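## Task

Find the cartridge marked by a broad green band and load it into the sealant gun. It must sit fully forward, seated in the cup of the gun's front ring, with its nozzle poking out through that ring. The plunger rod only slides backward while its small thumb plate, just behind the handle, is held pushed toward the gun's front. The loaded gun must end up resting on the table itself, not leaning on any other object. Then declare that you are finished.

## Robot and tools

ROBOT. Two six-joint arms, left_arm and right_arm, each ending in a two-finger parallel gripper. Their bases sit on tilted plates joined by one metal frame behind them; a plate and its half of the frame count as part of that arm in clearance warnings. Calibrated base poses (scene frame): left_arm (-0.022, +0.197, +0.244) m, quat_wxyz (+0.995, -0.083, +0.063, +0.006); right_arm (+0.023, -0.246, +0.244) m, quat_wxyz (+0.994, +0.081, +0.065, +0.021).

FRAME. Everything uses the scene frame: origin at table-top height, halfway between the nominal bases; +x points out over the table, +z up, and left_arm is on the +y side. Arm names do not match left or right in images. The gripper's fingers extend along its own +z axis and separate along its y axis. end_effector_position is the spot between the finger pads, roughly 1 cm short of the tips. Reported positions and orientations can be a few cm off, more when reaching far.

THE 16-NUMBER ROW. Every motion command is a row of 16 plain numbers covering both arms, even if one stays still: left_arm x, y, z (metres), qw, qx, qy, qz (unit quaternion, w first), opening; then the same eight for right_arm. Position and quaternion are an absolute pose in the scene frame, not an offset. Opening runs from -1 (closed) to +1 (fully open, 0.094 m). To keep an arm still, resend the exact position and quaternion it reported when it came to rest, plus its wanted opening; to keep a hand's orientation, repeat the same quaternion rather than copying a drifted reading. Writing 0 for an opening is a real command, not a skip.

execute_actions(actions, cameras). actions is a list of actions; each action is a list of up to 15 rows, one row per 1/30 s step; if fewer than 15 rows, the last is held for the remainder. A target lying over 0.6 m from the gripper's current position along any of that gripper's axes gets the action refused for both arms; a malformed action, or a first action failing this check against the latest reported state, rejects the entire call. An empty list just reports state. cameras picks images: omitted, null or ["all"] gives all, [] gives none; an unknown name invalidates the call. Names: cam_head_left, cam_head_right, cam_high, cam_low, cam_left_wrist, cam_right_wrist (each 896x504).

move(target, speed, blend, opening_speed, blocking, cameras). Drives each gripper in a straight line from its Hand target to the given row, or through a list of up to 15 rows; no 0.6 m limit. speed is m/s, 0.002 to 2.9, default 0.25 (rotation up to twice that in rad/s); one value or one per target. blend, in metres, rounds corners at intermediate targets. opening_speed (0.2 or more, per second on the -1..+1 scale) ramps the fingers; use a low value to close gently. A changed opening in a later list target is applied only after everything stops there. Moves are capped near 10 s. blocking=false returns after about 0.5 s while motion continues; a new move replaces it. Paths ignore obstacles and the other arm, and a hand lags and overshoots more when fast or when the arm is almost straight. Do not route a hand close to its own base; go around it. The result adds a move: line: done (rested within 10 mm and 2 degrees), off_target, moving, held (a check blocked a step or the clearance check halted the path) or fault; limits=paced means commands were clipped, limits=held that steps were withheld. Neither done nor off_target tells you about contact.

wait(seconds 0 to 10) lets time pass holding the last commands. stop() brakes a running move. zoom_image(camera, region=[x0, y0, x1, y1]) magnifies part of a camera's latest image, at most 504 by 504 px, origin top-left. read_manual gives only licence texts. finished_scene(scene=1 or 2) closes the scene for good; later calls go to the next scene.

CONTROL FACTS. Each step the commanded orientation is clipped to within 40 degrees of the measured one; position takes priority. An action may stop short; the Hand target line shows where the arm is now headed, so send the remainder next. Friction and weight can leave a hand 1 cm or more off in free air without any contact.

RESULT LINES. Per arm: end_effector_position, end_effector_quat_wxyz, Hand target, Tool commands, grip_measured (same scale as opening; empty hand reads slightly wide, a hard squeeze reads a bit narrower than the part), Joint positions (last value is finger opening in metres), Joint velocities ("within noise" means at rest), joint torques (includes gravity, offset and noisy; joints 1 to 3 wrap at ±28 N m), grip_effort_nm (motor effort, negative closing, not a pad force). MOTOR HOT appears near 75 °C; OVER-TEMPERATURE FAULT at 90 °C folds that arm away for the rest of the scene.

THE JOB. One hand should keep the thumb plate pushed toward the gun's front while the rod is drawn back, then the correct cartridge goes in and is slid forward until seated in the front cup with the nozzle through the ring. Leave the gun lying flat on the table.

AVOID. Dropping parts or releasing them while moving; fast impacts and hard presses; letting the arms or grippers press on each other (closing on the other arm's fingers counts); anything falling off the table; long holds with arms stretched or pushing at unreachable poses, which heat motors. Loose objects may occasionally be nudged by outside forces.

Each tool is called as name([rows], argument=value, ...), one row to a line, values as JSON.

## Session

Scene 1 done. Now scene 2.

execute_actions(actions=[])

Scene clock: 0.00 s.
left_arm: end_effector_position=(+0.1850, +0.2909, +0.1498) grip_measured=+1.000 grip_effort_nm=n/a end_effector_quat_wxyz=(+0.094, -0.620, +0.763, +0.160) | right_arm: end_effector_position=(+0.2158, +0.0251, +0.1026) grip_measured=+1.000 grip_effort_nm=n/a end_effector_quat_wxyz=(+0.256, -0.026, +0.944, +0.205)
Joint positions: left_arm=[0.058 1.708 0.5 -0.256 -0.529 -1.295 0.094] | right_arm=[1.018 2.435 0.49 0.973 0.378 0.813 0.094]
Joint velocities: within noise
Joint torques (N m): no reading
Heat: left arm: 32 °C; right arm: 41 °C.
Hand target: left_arm +0.1887, +0.2926, +0.1525; +0.102, -0.620, +0.761, +0.161 | right_arm +0.2175, +0.0275, +0.1059; +0.261, -0.027, +0.942, +0.208
Tool commands: left_gripper/opening=+1.0 right_gripper/opening=+1.0

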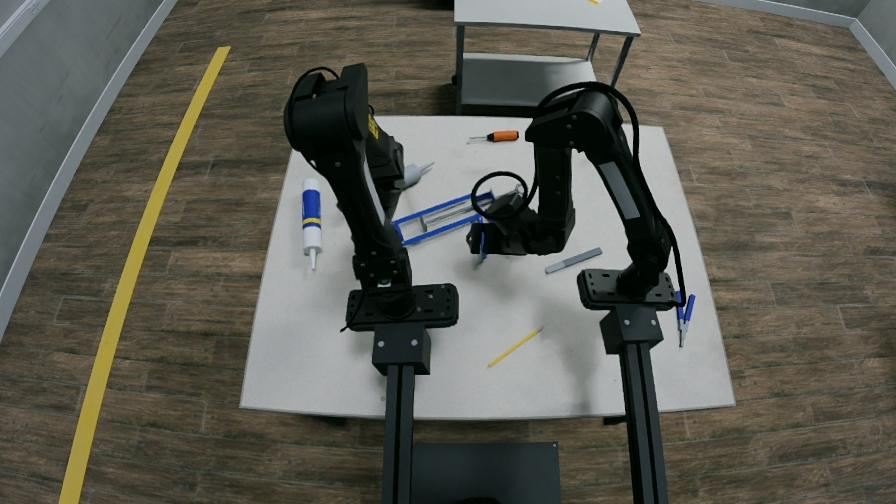

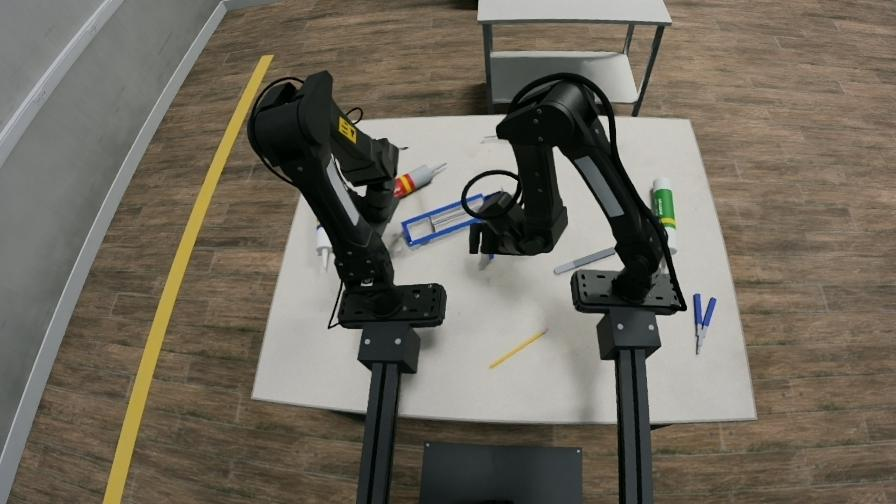

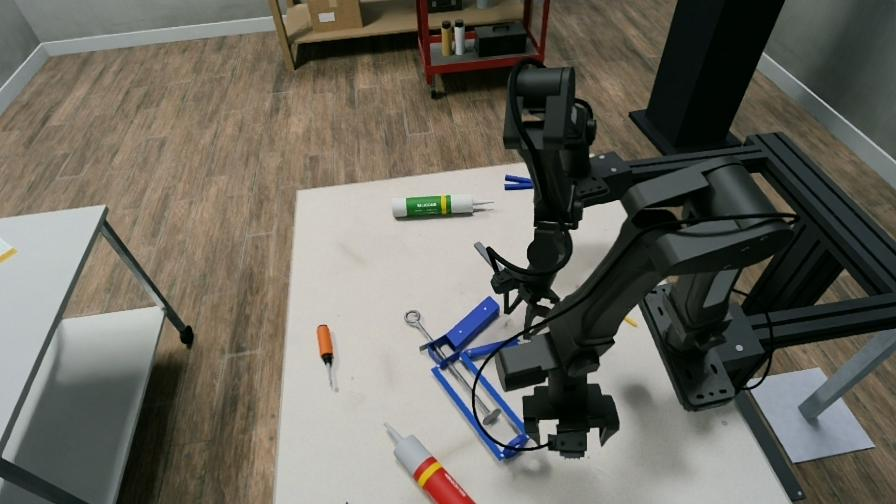

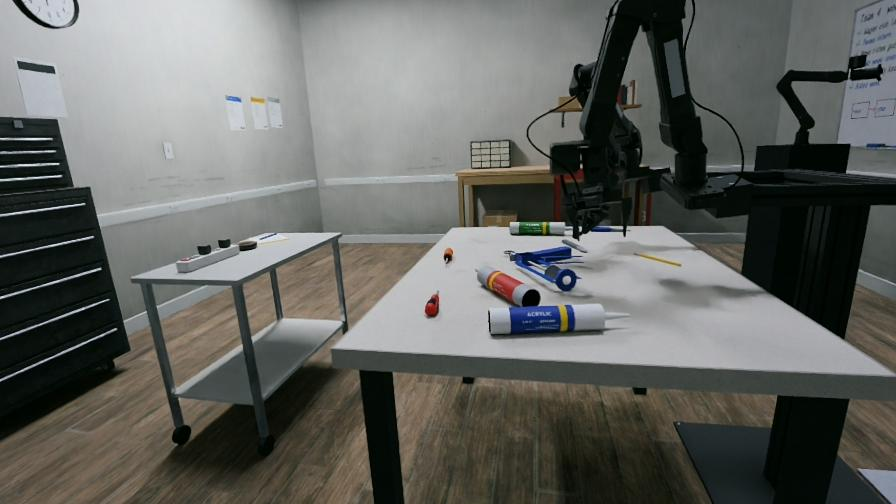

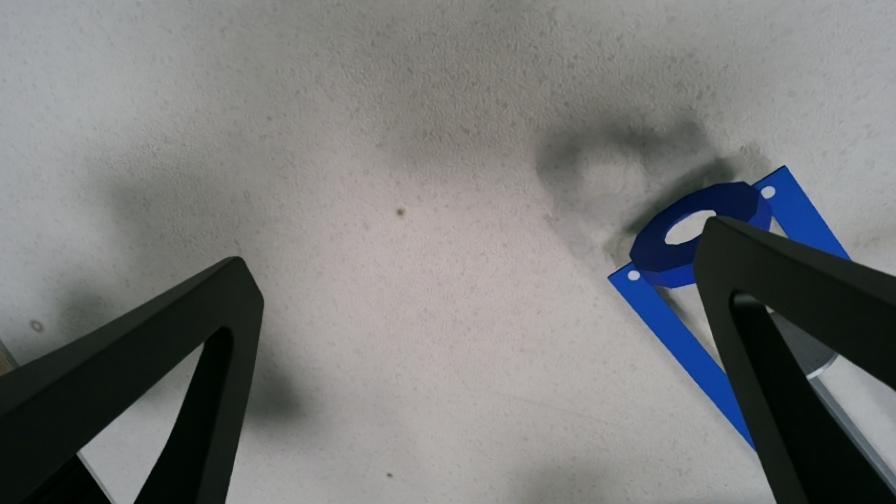

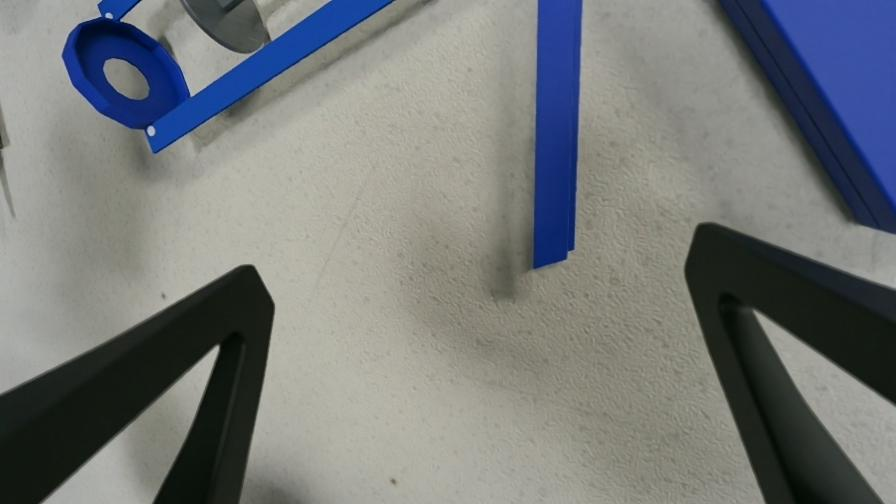

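move([
  [0.19, 0.29, 0.25, 0.102, -0.620, 0.761, 0.161, 1, 0.2175, 0.0275, 0.22, 0.261, -0.027, 0.942, 0.208, 1],
  [0.22, 0.24, 0.33, 0.25, -0.3, 0.9, 0.06, 1, 0.28, -0.25, 0.30, 0.343, -0.057, 0.937, -0.021, 1],
  [0.34, 0.06, 0.36, 0.343, -0.057, 0.937, -0.021, 1, 0.31, -0.36, 0.30, 0.343, -0.057, 0.937, -0.021, 1],
], speed=0.4, blend=0.04)

Scene clock: 8.10 s.
left_arm: end_effector_position=(+0.3283, +0.0677, +0.3499) grip_measured=+1.000 grip_effort_nm=-0.002 end_effector_quat_wxyz=(+0.328, -0.055, +0.943, -0.010) | right_arm: end_effector_position=(+0.2964, -0.3531, +0.2857) grip_measured=+1.000 grip_effort_nm=0.022 end_effector_quat_wxyz=(+0.317, -0.052, +0.947, -0.014)
Joint positions: left_arm=[-0.708 1.462 0.926 -0.449 -0.601 -0.568 0.094] | right_arm=[-0.55 0.947 0.458 -0.32 -0.246 -0.575 0.094]
Joint velocities: within noise
Joint torques (N m): left_arm=[-1.57 -3.43 10.19 1.29 -0.11 0.16] | right_arm=[-0.58 -2.15 9.63 1.56 -0.31 -0.04]
Heat: left arm: 33 °C; right arm: 42 °C.
Hand target: left_arm +0.3393, +0.0604, +0.3603; +0.343, -0.057, +0.937, -0.021 | right_arm +0.3090, -0.3597, +0.3005; +0.343, -0.057, +0.937, -0.021
Off the commanded pose: left_arm 0.017 m, 2 deg | right_arm 0.021 m, 3 deg.
move: off_target (left_arm, right_arm)

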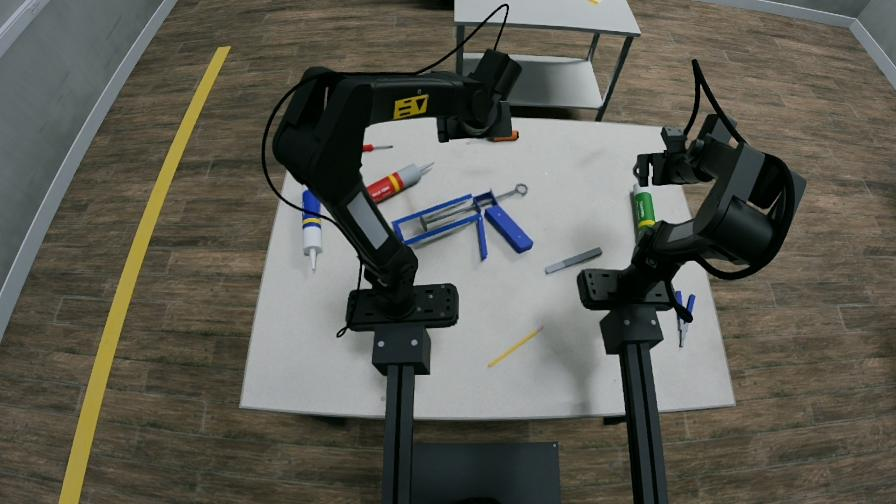

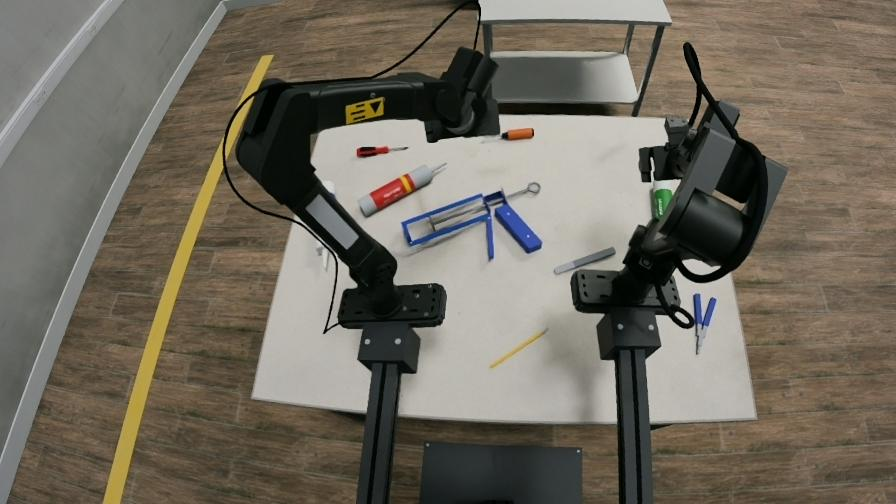

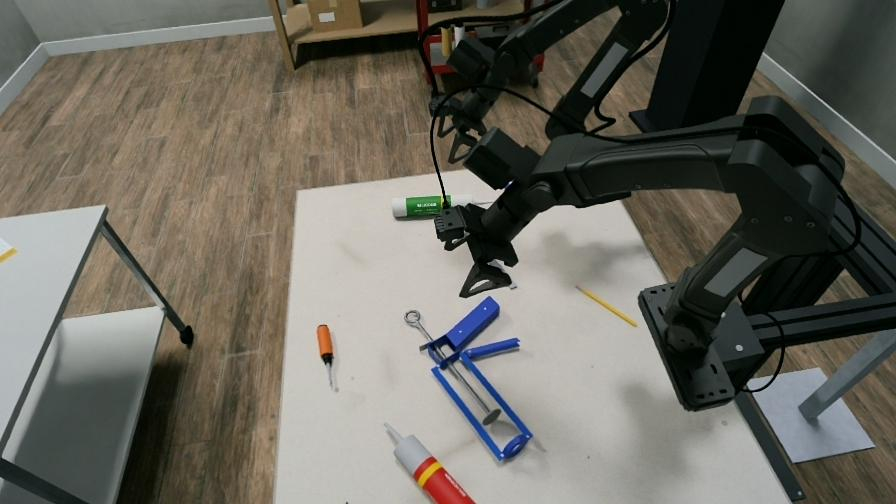

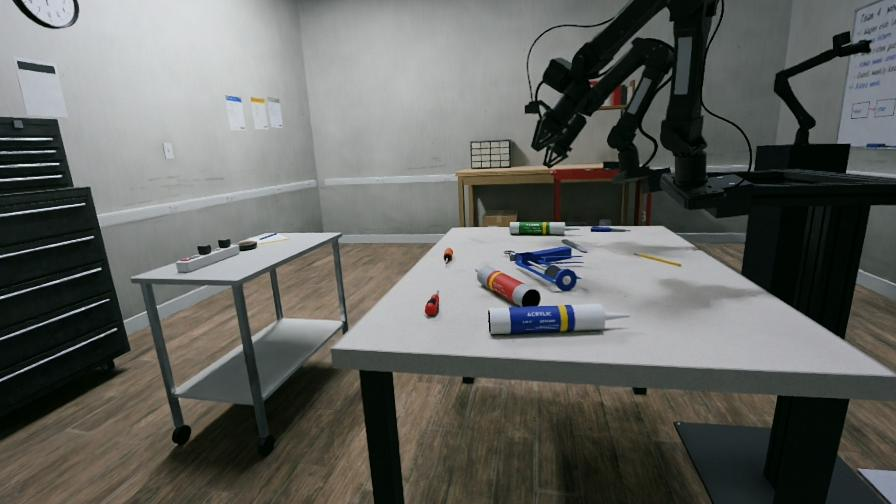

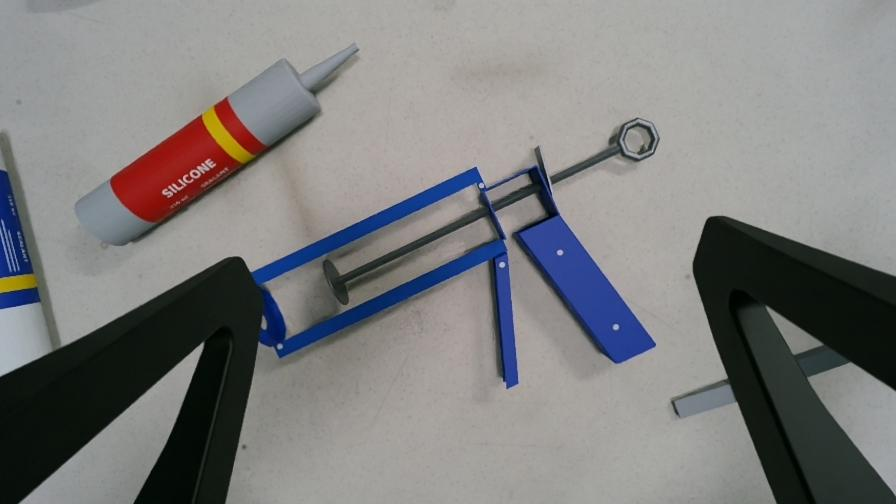

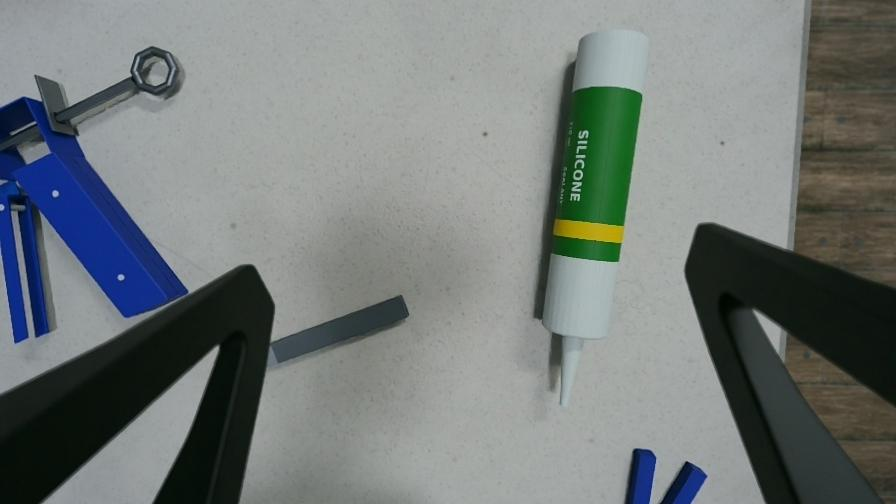

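move([
  [0.33, 0.07, 0.30, -0.0136, -0.2219, 0.9731, 0.0596, 0.66, 0.42, -0.20, 0.22, -0.1832, 0.5196, 0.8265, 0.1152, 0.5],
  [0.34, 0.06, 0.20, -0.0136, -0.2219, 0.9731, 0.0596, 0.66, 0.4445, -0.1287, 0.107, -0.1832, 0.5196, 0.8265, 0.1152, 0.5],
], speed=0.35)

Scene clock: 36.73 s.
left_arm: end_effector_position=(+0.3361, +0.0617, +0.2043) grip_measured=+0.663 grip_effort_nm=-0.139 end_effector_quat_wxyz=(-0.017, -0.224, +0.972, +0.064) | right_arm: end_effector_position=(+0.4354, -0.1335, +0.1052) grip_measured=+0.503 grip_effort_nm=-0.129 end_effector_quat_wxyz=(-0.191, +0.517, +0.828, +0.104)
Joint positions: left_arm=[-0.489 2.186 1.498 -0.958 -0.28 -0.953 0.078] | right_arm=[0.078 2.513 1.737 -0.852 -0.229 1.222 0.071]
Joint velocities: within noise
Joint torques (N m): left_arm=[-2.19 -8.21 5.91 0.27 0.03 0.15] | right_arm=[2.84 -11.96 6.71 0.04 -0.25 0.11]
Heat: left arm: 33 °C; right arm: 42 °C.
Hand target: left_arm +0.3400, +0.0600, +0.2002; -0.013, -0.222, +0.973, +0.060 | right_arm +0.4443, -0.1288, +0.1072; -0.183, +0.520, +0.827, +0.115
Off the commanded pose: left_arm 0.006 m, 1 deg | right_arm 0.010 m, 2 deg.
move: done

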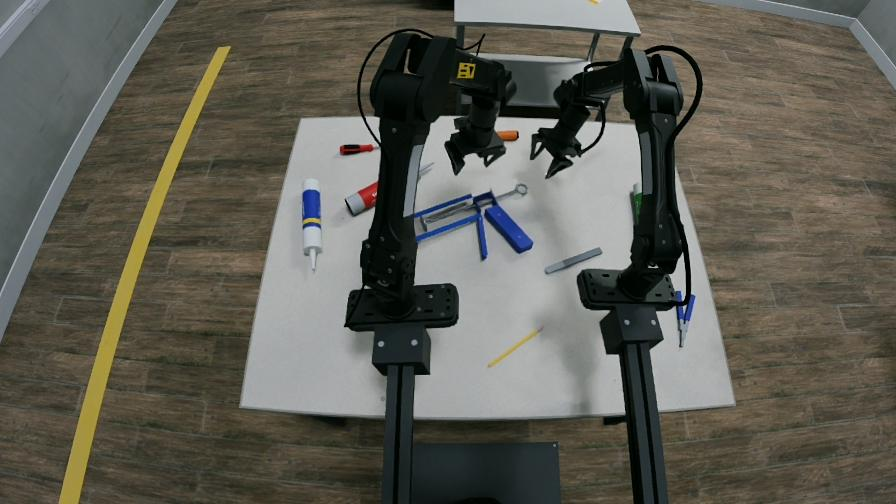

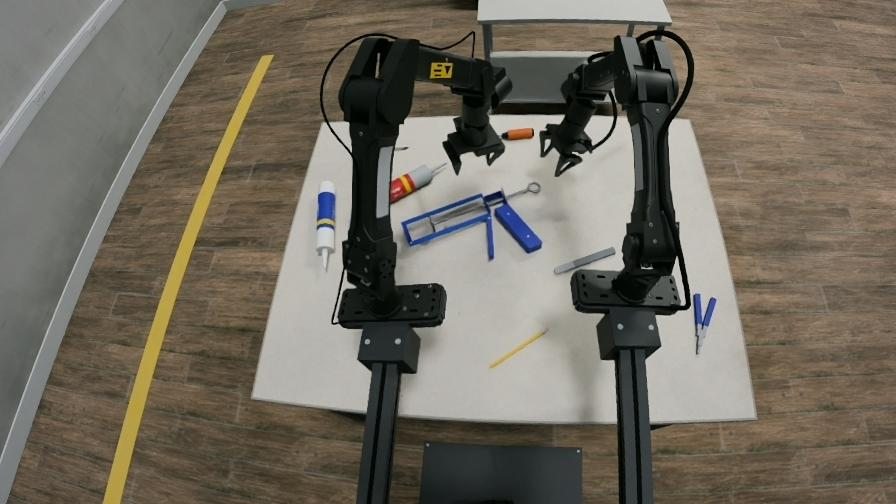

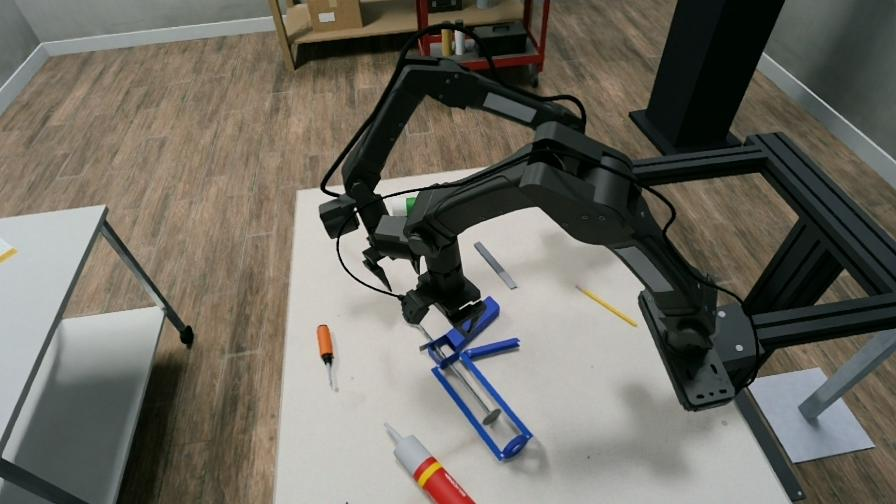

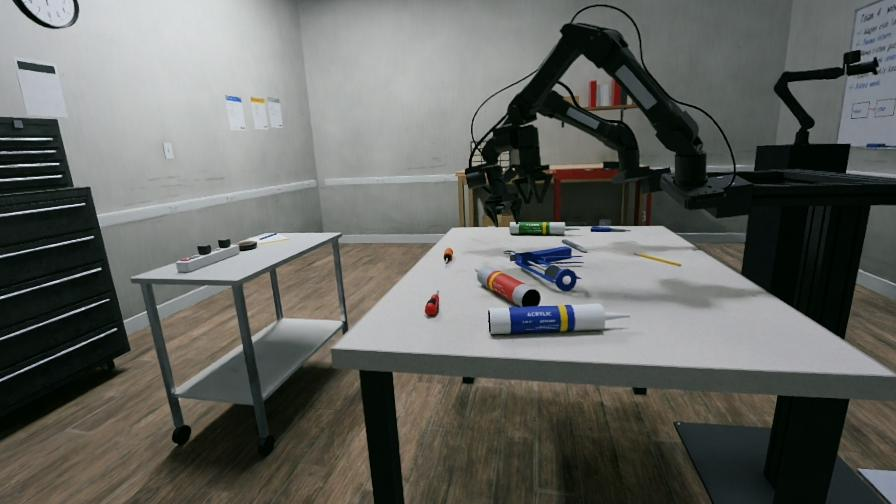

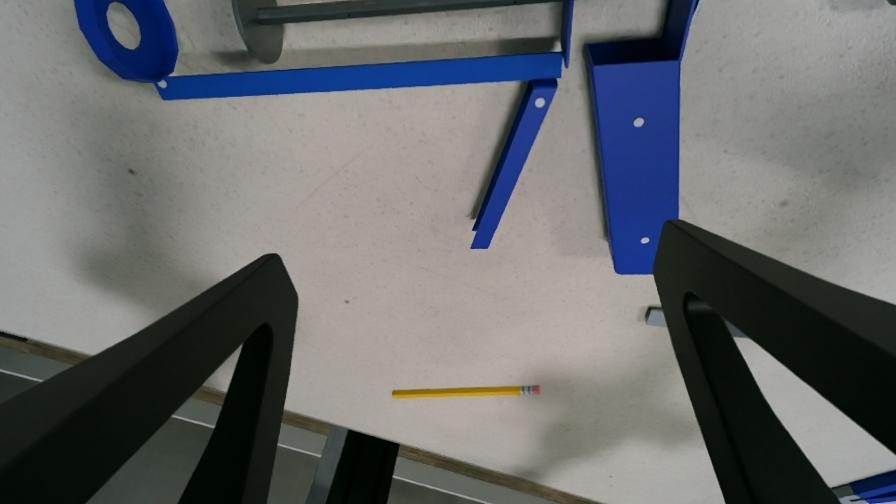

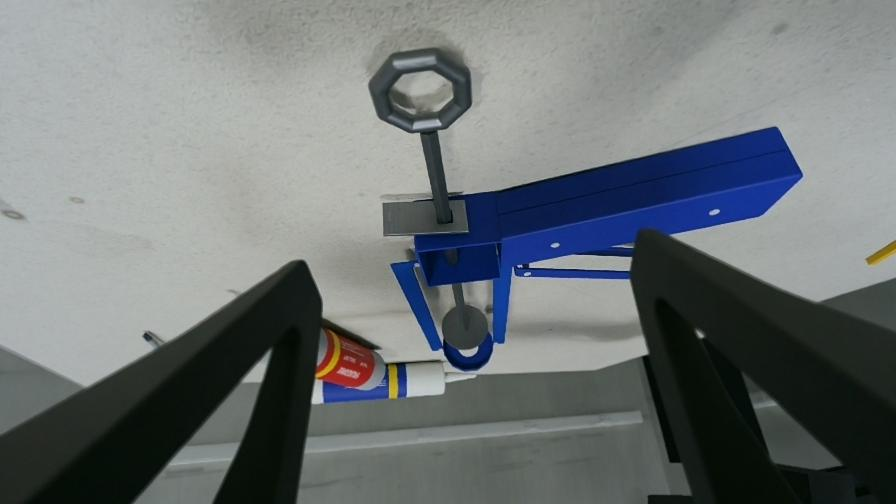

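move([
  [0.390, 0.020, 0.10, -0.0136, -0.2219, 0.9731, 0.0596, 0.66, 0.4449, -0.109, 0.050, -0.1832, 0.5196, 0.8265, 0.1152, 0.5],
  [0.390, 0.020, 0.062, -0.0136, -0.2219, 0.9731, 0.0596, 0.66, 0.4449, -0.109, 0.050, -0.1832, 0.5196, 0.8265, 0.1152, 0.5],
], speed=0.15, cameras=["cam_left_wrist","cam_right_wrist","cam_head_right"])

Scene clock: 47.27 s.
left_arm: end_effector_position=(+0.3821, +0.0236, +0.0671) grip_measured=+0.663 grip_effort_nm=-0.144 end_effector_quat_wxyz=(-0.022, -0.223, +0.972, +0.067) | right_arm: end_effector_position=(+0.4392, -0.1203, +0.0512) grip_measured=+0.503 grip_effort_nm=-0.125 end_effector_quat_wxyz=(-0.187, +0.523, +0.825, +0.106)
Joint positions: left_arm=[-0.454 2.693 1.848 -0.805 -0.28 -0.919 0.078] | right_arm=[0.085 2.669 1.803 -0.749 -0.229 1.244 0.071]
Joint velocities: within noise
Joint torques (N m): left_arm=[-2.65 -9.55 7.43 0.2 -0.05 0.13] | right_arm=[4.16 -11.43 6.49 0.06 -0.27 0.12]
Heat: left arm: 34 °C; right arm: 46 °C.
Hand target: left_arm +0.3898, +0.0202, +0.0623; -0.013, -0.222, +0.973, +0.060 | right_arm +0.4445, -0.1090, +0.0503; -0.183, +0.520, +0.827, +0.115
Off the commanded pose: left_arm 0.010 m, 1 deg | right_arm 0.013 m, 1 deg.
move: off_target (right_arm)
Images, in order (width x height): cam_head_right 896x504, cam_left_wrist 896x504, cam_right_wrist 896x504.

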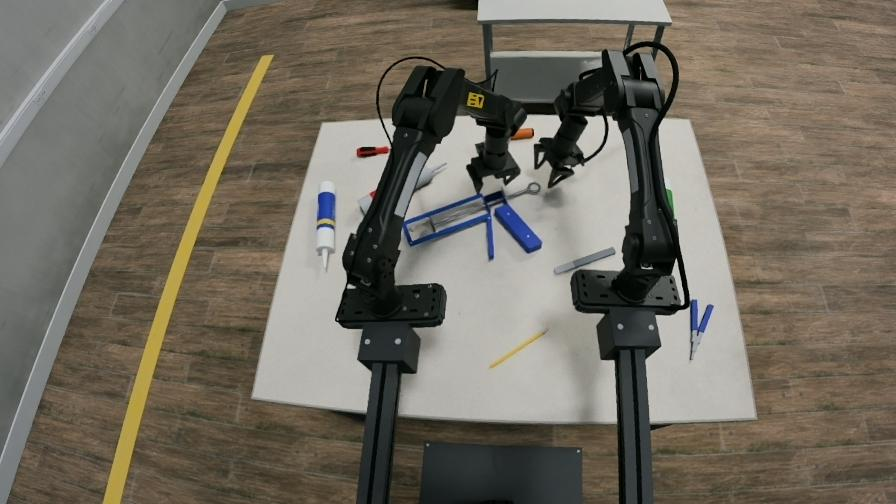

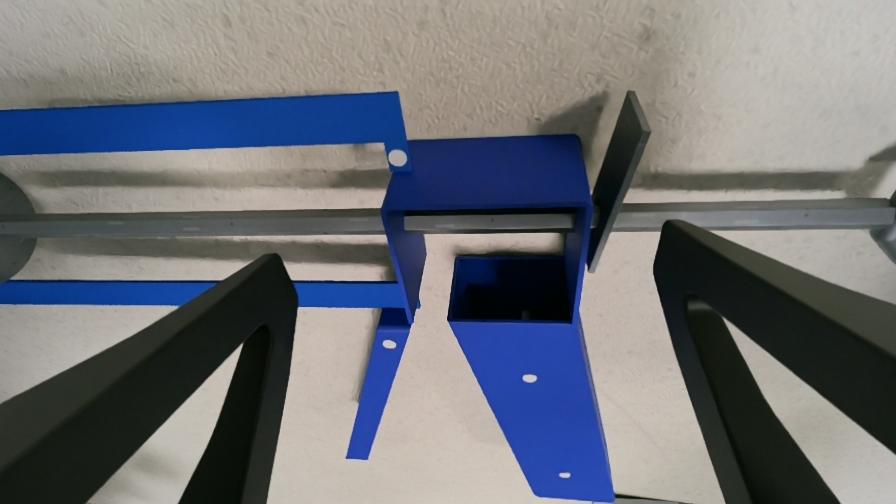

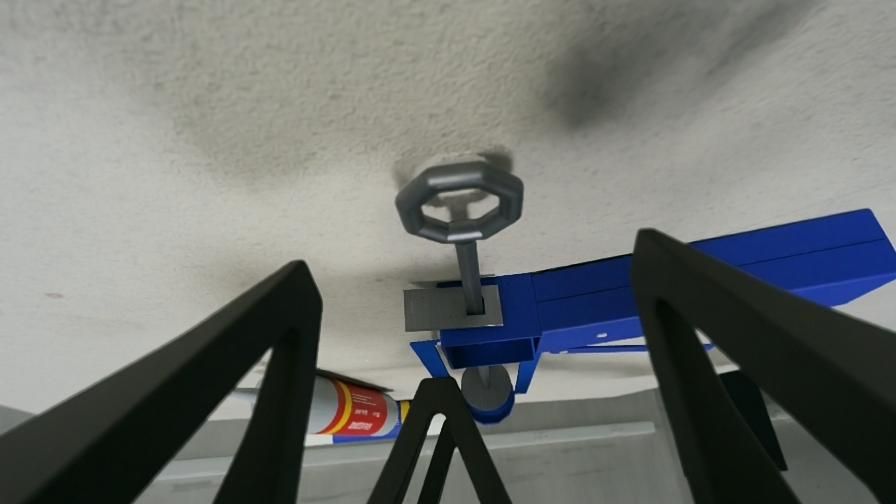

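move([
  [0.3858, 0.015, 0.045, -0.0136, -0.2219, 0.9731, 0.0596, 0.66, 0.4345, -0.0895, 0.0155, -0.1832, 0.5196, 0.8265, 0.1152, 0.5],
], speed=0.1, cameras=["cam_left_wrist","cam_right_wrist"])

Scene clock: 64.90 s.
left_arm: end_effector_position=(+0.3804, +0.0208, +0.0517) grip_measured=+0.663 grip_effort_nm=-0.139 end_effector_quat_wxyz=(-0.021, -0.223, +0.972, +0.066) | right_arm: end_effector_position=(+0.4288, -0.0998, +0.0162) grip_measured=+0.503 grip_effort_nm=-0.125 end_effector_quat_wxyz=(-0.187, +0.522, +0.825, +0.105)
Joint positions: left_arm=[-0.454 2.731 1.855 -0.77 -0.28 -0.918 0.078] | right_arm=[0.119 2.76 1.809 -0.657 -0.229 1.276 0.071]
Joint velocities: within noise
Joint torques (N m): left_arm=[-3.22 -9.14 7.31 0.22 -0.05 0.05] | right_arm=[3.96 -11.51 5.98 0.11 -0.28 0.15]
Heat: left arm: 37 °C; right arm: 50 °C.
Hand target: left_arm +0.3856, +0.0152, +0.0453; -0.014, -0.222, +0.973, +0.060 | right_arm +0.4342, -0.0896, +0.0158; -0.183, +0.520, +0.827, +0.115
Off the commanded pose: left_arm 0.010 m, 1 deg | right_arm 0.012 m, 1 deg.
move: off_target (right_arm)
Images, in order (width x height): cam_left_wrist 896x504, cam_right_wrist 896x504.

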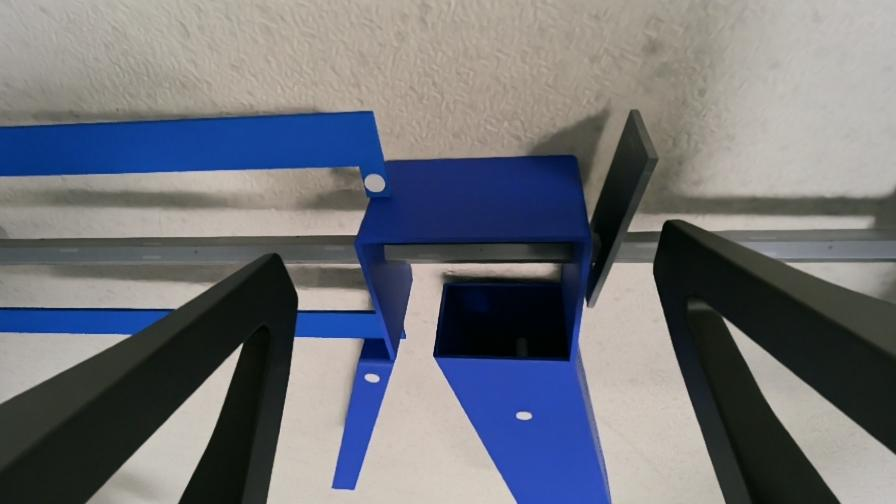

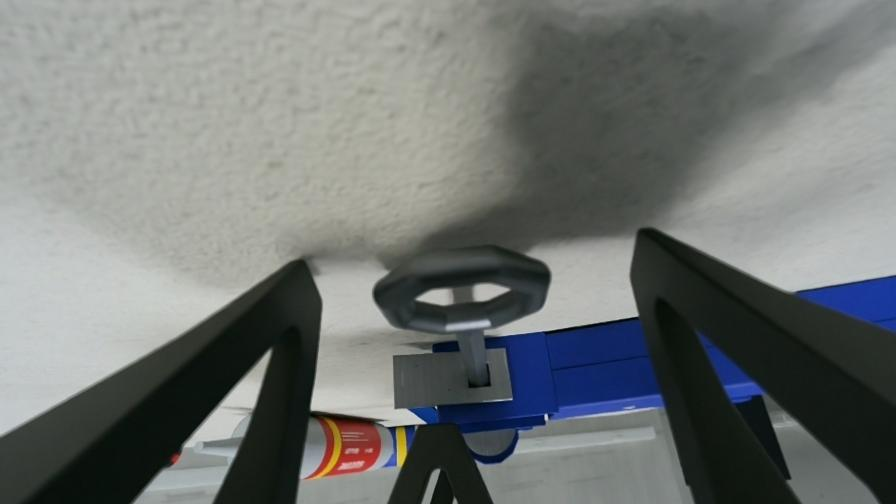

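move([
  [0.3865, 0.0135, 0.044, -0.0136, -0.2219, 0.9731, 0.0596, 0.8, 0.4345, -0.0895, 0.0155, -0.1832, 0.5196, 0.8265, 0.1152, -0.4],
  [0.3865, 0.0135, 0.023, -0.0136, -0.2219, 0.9731, 0.0596, 0.8, 0.4345, -0.0895, 0.0155, -0.1832, 0.5196, 0.8265, 0.1152, -0.4],
], speed=0.1, opening_speed=0.8, cameras=["cam_left_wrist","cam_right_wrist"])

Scene clock: 78.17 s.
left_arm: end_effector_position=(+0.3811, +0.0158, +0.0313) grip_measured=+0.797 grip_effort_nm=0.139 end_effector_quat_wxyz=(-0.019, -0.223, +0.972, +0.064) | right_arm: end_effector_position=(+0.4300, -0.0994, +0.0160) grip_measured=-0.261 grip_effort_nm=-1.013 end_effector_quat_wxyz=(-0.186, +0.523, +0.825, +0.107)
Joint positions: left_arm=[-0.454 2.795 1.895 -0.742 -0.28 -0.917 0.084] | right_arm=[0.119 2.76 1.809 -0.652 -0.23 1.278 0.035]
Joint velocities: within noise
Joint torques (N m): left_arm=[-2.65 -9.03 7.12 0.23 -0.04 0.14] | right_arm=[4 -11.58 6.06 0.03 -0.27 0.11]
Heat: left arm: 37 °C; right arm: 49 °C.
Hand target: left_arm +0.3863, +0.0136, +0.0234; -0.013, -0.222, +0.973, +0.059 | right_arm +0.4342, -0.0896, +0.0157; -0.183, +0.520, +0.827, +0.115
Off the commanded pose: left_arm 0.010 m, 1 deg | right_arm 0.011 m, 1 deg.
move: off_target (right_arm)
Images, in order (width x height): cam_left_wrist 896x504, cam_right_wrist 896x504.

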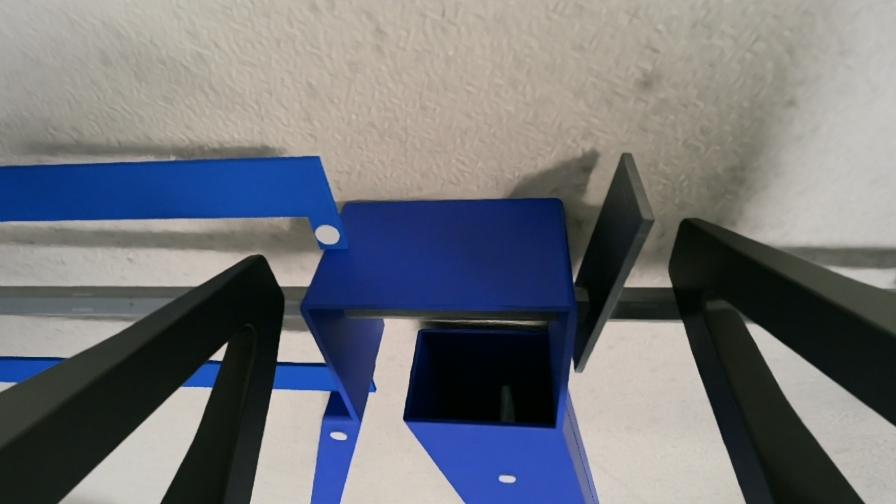

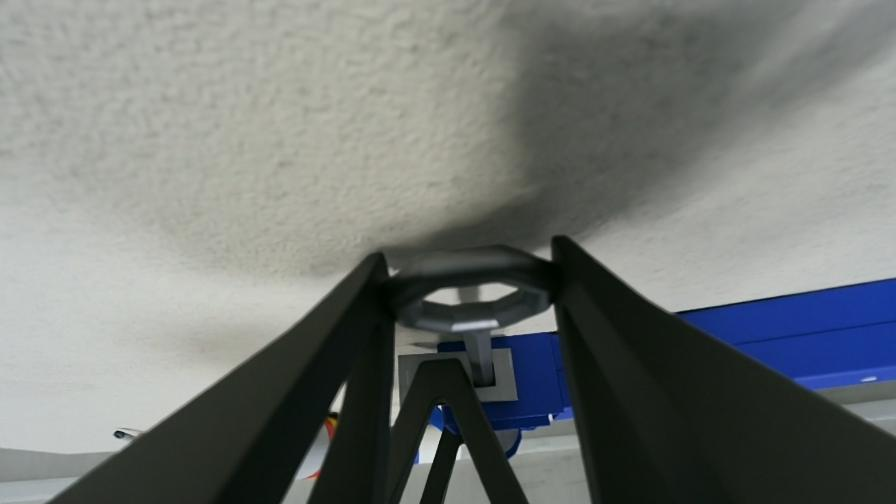

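move([
  [0.3835, 0.0120, 0.020, -0.0136, -0.2219, 0.9731, 0.0596, 0.8, 0.4345, -0.0895, 0.0155, -0.1832, 0.5196, 0.8265, 0.1152, -0.4],
  [0.3835, 0.0120, 0.020, -0.0136, -0.2219, 0.9731, 0.0596, 0.05, 0.4345, -0.0895, 0.0155, -0.1832, 0.5196, 0.8265, 0.1152, -0.4],
], speed=0.1, opening_speed=0.6, cameras=["cam_left_wrist","cam_right_wrist"])

Scene clock: 83.73 s.
left_arm: end_effector_position=(+0.3815, +0.0194, +0.0308) grip_measured=+0.183 grip_effort_nm=-1.013 end_effector_quat_wxyz=(-0.017, -0.224, +0.972, +0.070) | right_arm: end_effector_position=(+0.4300, -0.0994, +0.0160) grip_measured=-0.261 grip_effort_nm=-1.004 end_effector_quat_wxyz=(-0.186, +0.524, +0.824, +0.107)
Joint positions: left_arm=[-0.451 2.796 1.895 -0.745 -0.292 -0.918 0.056] | right_arm=[0.119 2.76 1.809 -0.652 -0.23 1.28 0.035]
Joint velocities: within noise
Joint torques (N m): left_arm=[-3.26 -9.05 6.19 0.37 0.04 0.1] | right_arm=[3.96 -11.52 6.01 0.03 -0.26 0.07]
Heat: left arm: 38 °C; right arm: 49 °C.
Hand target: left_arm +0.3832, +0.0122, +0.0205; -0.013, -0.222, +0.973, +0.060 | right_arm +0.4342, -0.0896, +0.0157; -0.183, +0.520, +0.827, +0.115
Off the commanded pose: left_arm 0.013 m, 1 deg | right_arm 0.011 m, 1 deg.
move: off_target (left_arm, right_arm); target 2's new opening was sent with left_arm's hand 0.011 m and 0 deg from that target
Images, in order (width x height): cam_left_wrist 896x504, cam_right_wrist 896x504.

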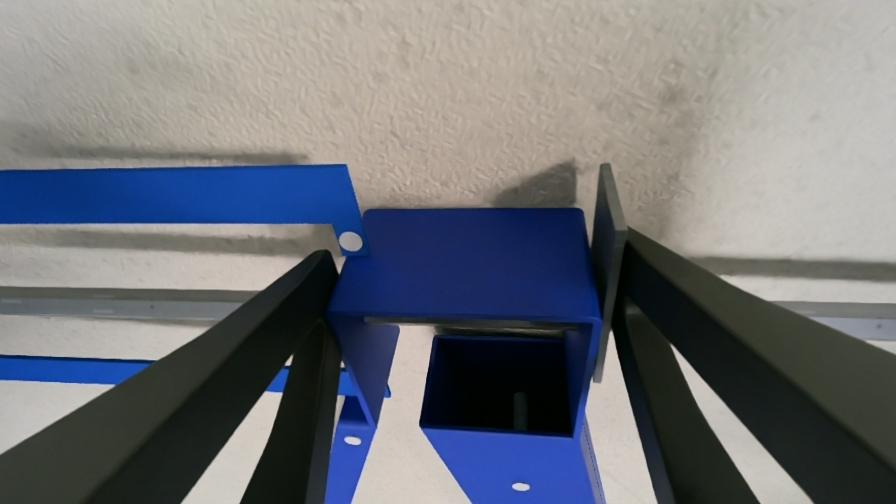

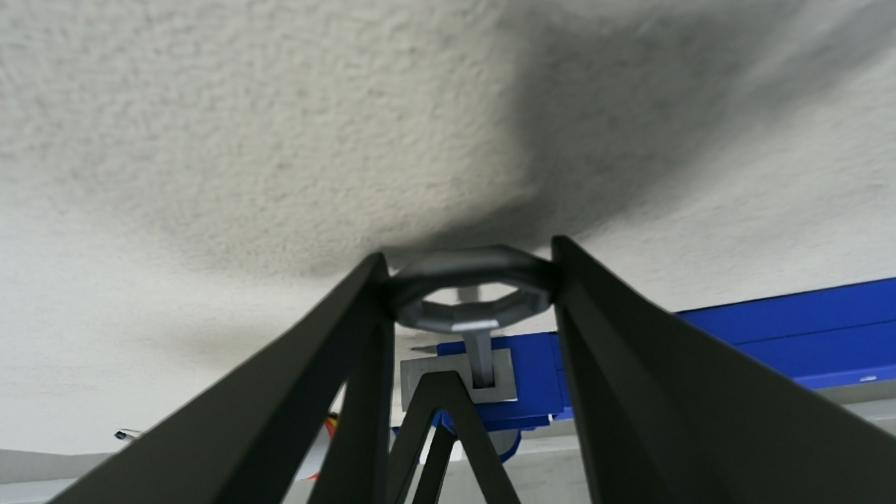

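move([
  [0.3835, 0.0120, 0.020, -0.0136, -0.2219, 0.9731, 0.0596, 0.05, 0.4565, -0.1345, 0.0160, -0.1832, 0.5196, 0.8265, 0.1152, -0.4],
  [0.3835, 0.0120, 0.020, -0.0136, -0.2219, 0.9731, 0.0596, 0.05, 0.4920, -0.2070, 0.0160, -0.1832, 0.5196, 0.8265, 0.1152, -0.4],
], speed=0.08, cameras=["cam_left_wrist","cam_right_wrist","cam_high"])

Scene clock: 89.70 s.
left_arm: end_effector_position=(+0.3862, +0.0166, +0.0322) grip_measured=+0.181 grip_effort_nm=-1.018 end_effector_quat_wxyz=(-0.011, -0.228, +0.971, +0.065) | right_arm: end_effector_position=(+0.4738, -0.1844, +0.0163) grip_measured=-0.261 grip_effort_nm=-1.009 end_effector_quat_wxyz=(-0.216, +0.513, +0.823, +0.119)
Joint positions: left_arm=[-0.452 2.796 1.904 -0.738 -0.291 -0.923 0.055] | right_arm=[-0.082 2.927 2.252 -1.02 -0.268 1.049 0.035]
Joint velocities: within noise
Joint torques (N m): left_arm=[-3.07 -9.09 5.42 0.32 0.04 0.17] | right_arm=[-0.14 -13.44 8.75 -0.19 0.2 -0.11]
Heat: left arm: 38 °C; right arm: 50 °C.
Hand target: left_arm +0.3833, +0.0122, +0.0204; -0.014, -0.222, +0.973, +0.060 | right_arm +0.4909, -0.2072, +0.0168; -0.183, +0.520, +0.826, +0.115
Off the commanded pose: left_arm 0.013 m, 1 deg | right_arm 0.029 m, 4 deg.
move: off_target (left_arm, right_arm)
Images, in order (width x height): cam_high 896x504, cam_left_wrist 896x504, cam_right_wrist 896x504.

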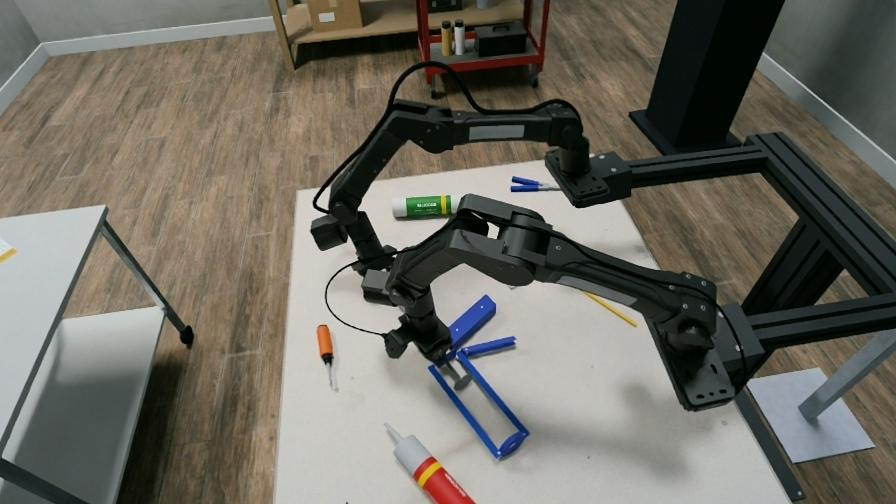

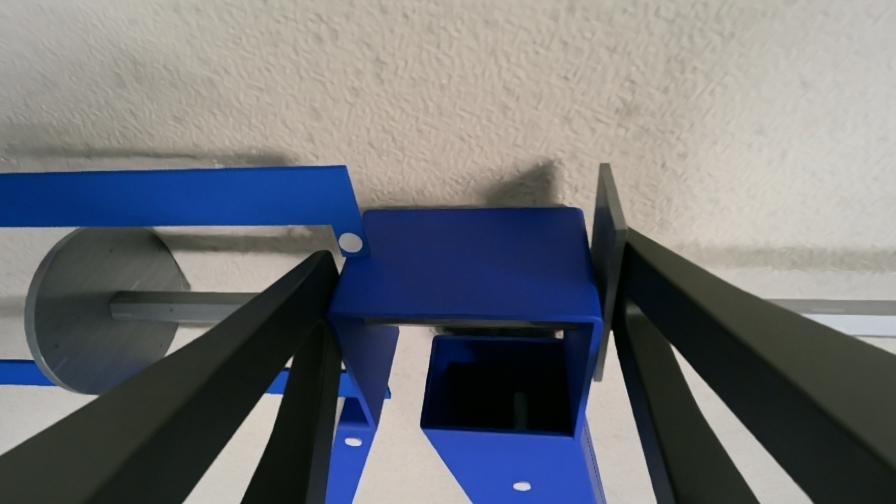

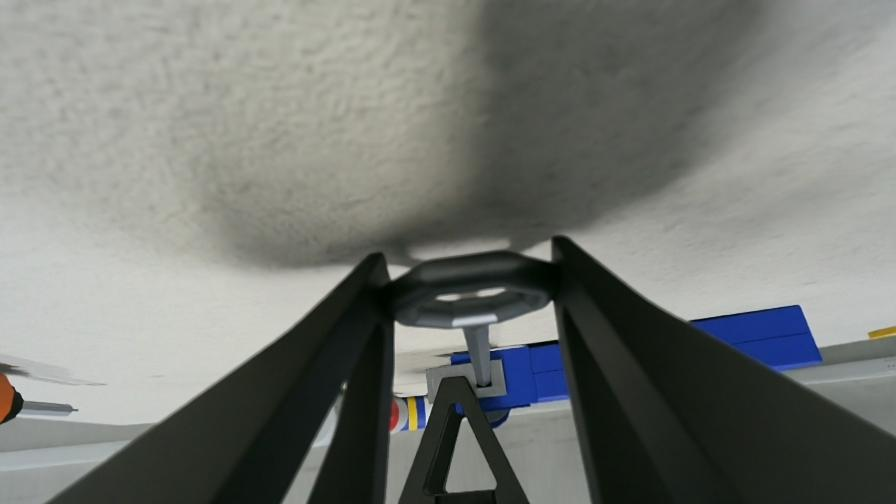

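move([
  [0.3835, 0.0120, 0.020, -0.0136, -0.2219, 0.9731, 0.0596, 0.05, 0.5055, -0.2345, 0.0165, -0.1832, 0.5196, 0.8265, 0.1152, -0.4],
], speed=0.06, cameras=["cam_left_wrist","cam_right_wrist"])

Scene clock: 93.20 s.
left_arm: end_effector_position=(+0.3897, +0.0124, +0.0327) grip_measured=+0.178 grip_effort_nm=-1.033 end_effector_quat_wxyz=(-0.006, -0.230, +0.972, +0.057) | right_arm: end_effector_position=(+0.4877, -0.2078, +0.0176) grip_measured=-0.262 grip_effort_nm=-1.004 end_effector_quat_wxyz=(-0.219, +0.509, +0.823, +0.123)
Joint positions: left_arm=[-0.455 2.796 1.908 -0.724 -0.285 -0.924 0.055] | right_arm=[-0.128 3.028 2.489 -1.174 -0.272 0.993 0.035]
Joint velocities: within noise
Joint torques (N m): left_arm=[-2.92 -9.07 5.2 0.22 -0.04 0.18] | right_arm=[-0.47 -13.81 9.21 -0.2 0.28 -0.1]
Heat: left arm: 38 °C; right arm: 51 °C.
Hand target: left_arm +0.3832, +0.0121, +0.0204; -0.014, -0.222, +0.973, +0.060 | right_arm +0.5043, -0.2348, +0.0177; -0.182, +0.521, +0.826, +0.115
Off the commanded pose: left_arm 0.014 m, 1 deg | right_arm 0.032 m, 4 deg.
move: off_target (left_arm, right_arm)
Images, in order (width x height): cam_left_wrist 896x504, cam_right_wrist 896x504.

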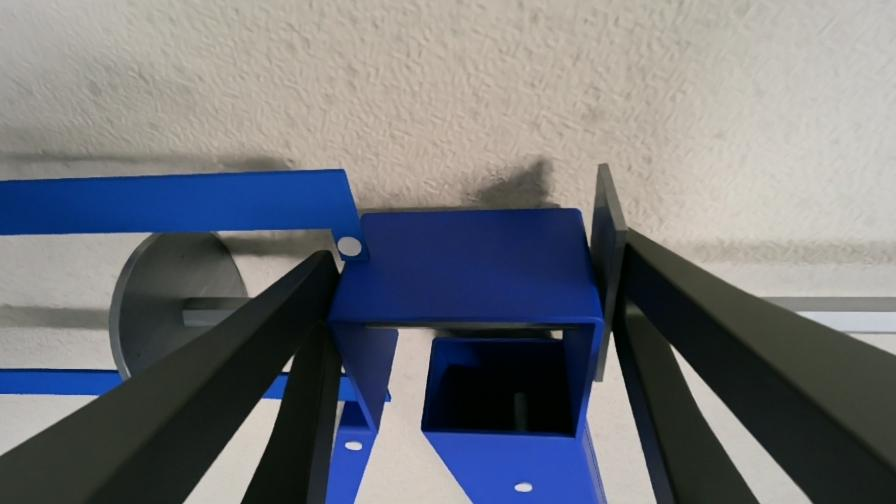

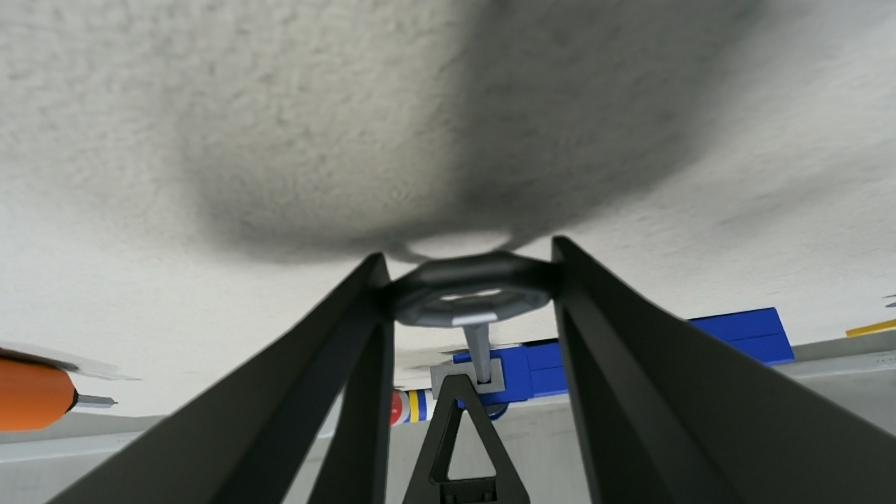

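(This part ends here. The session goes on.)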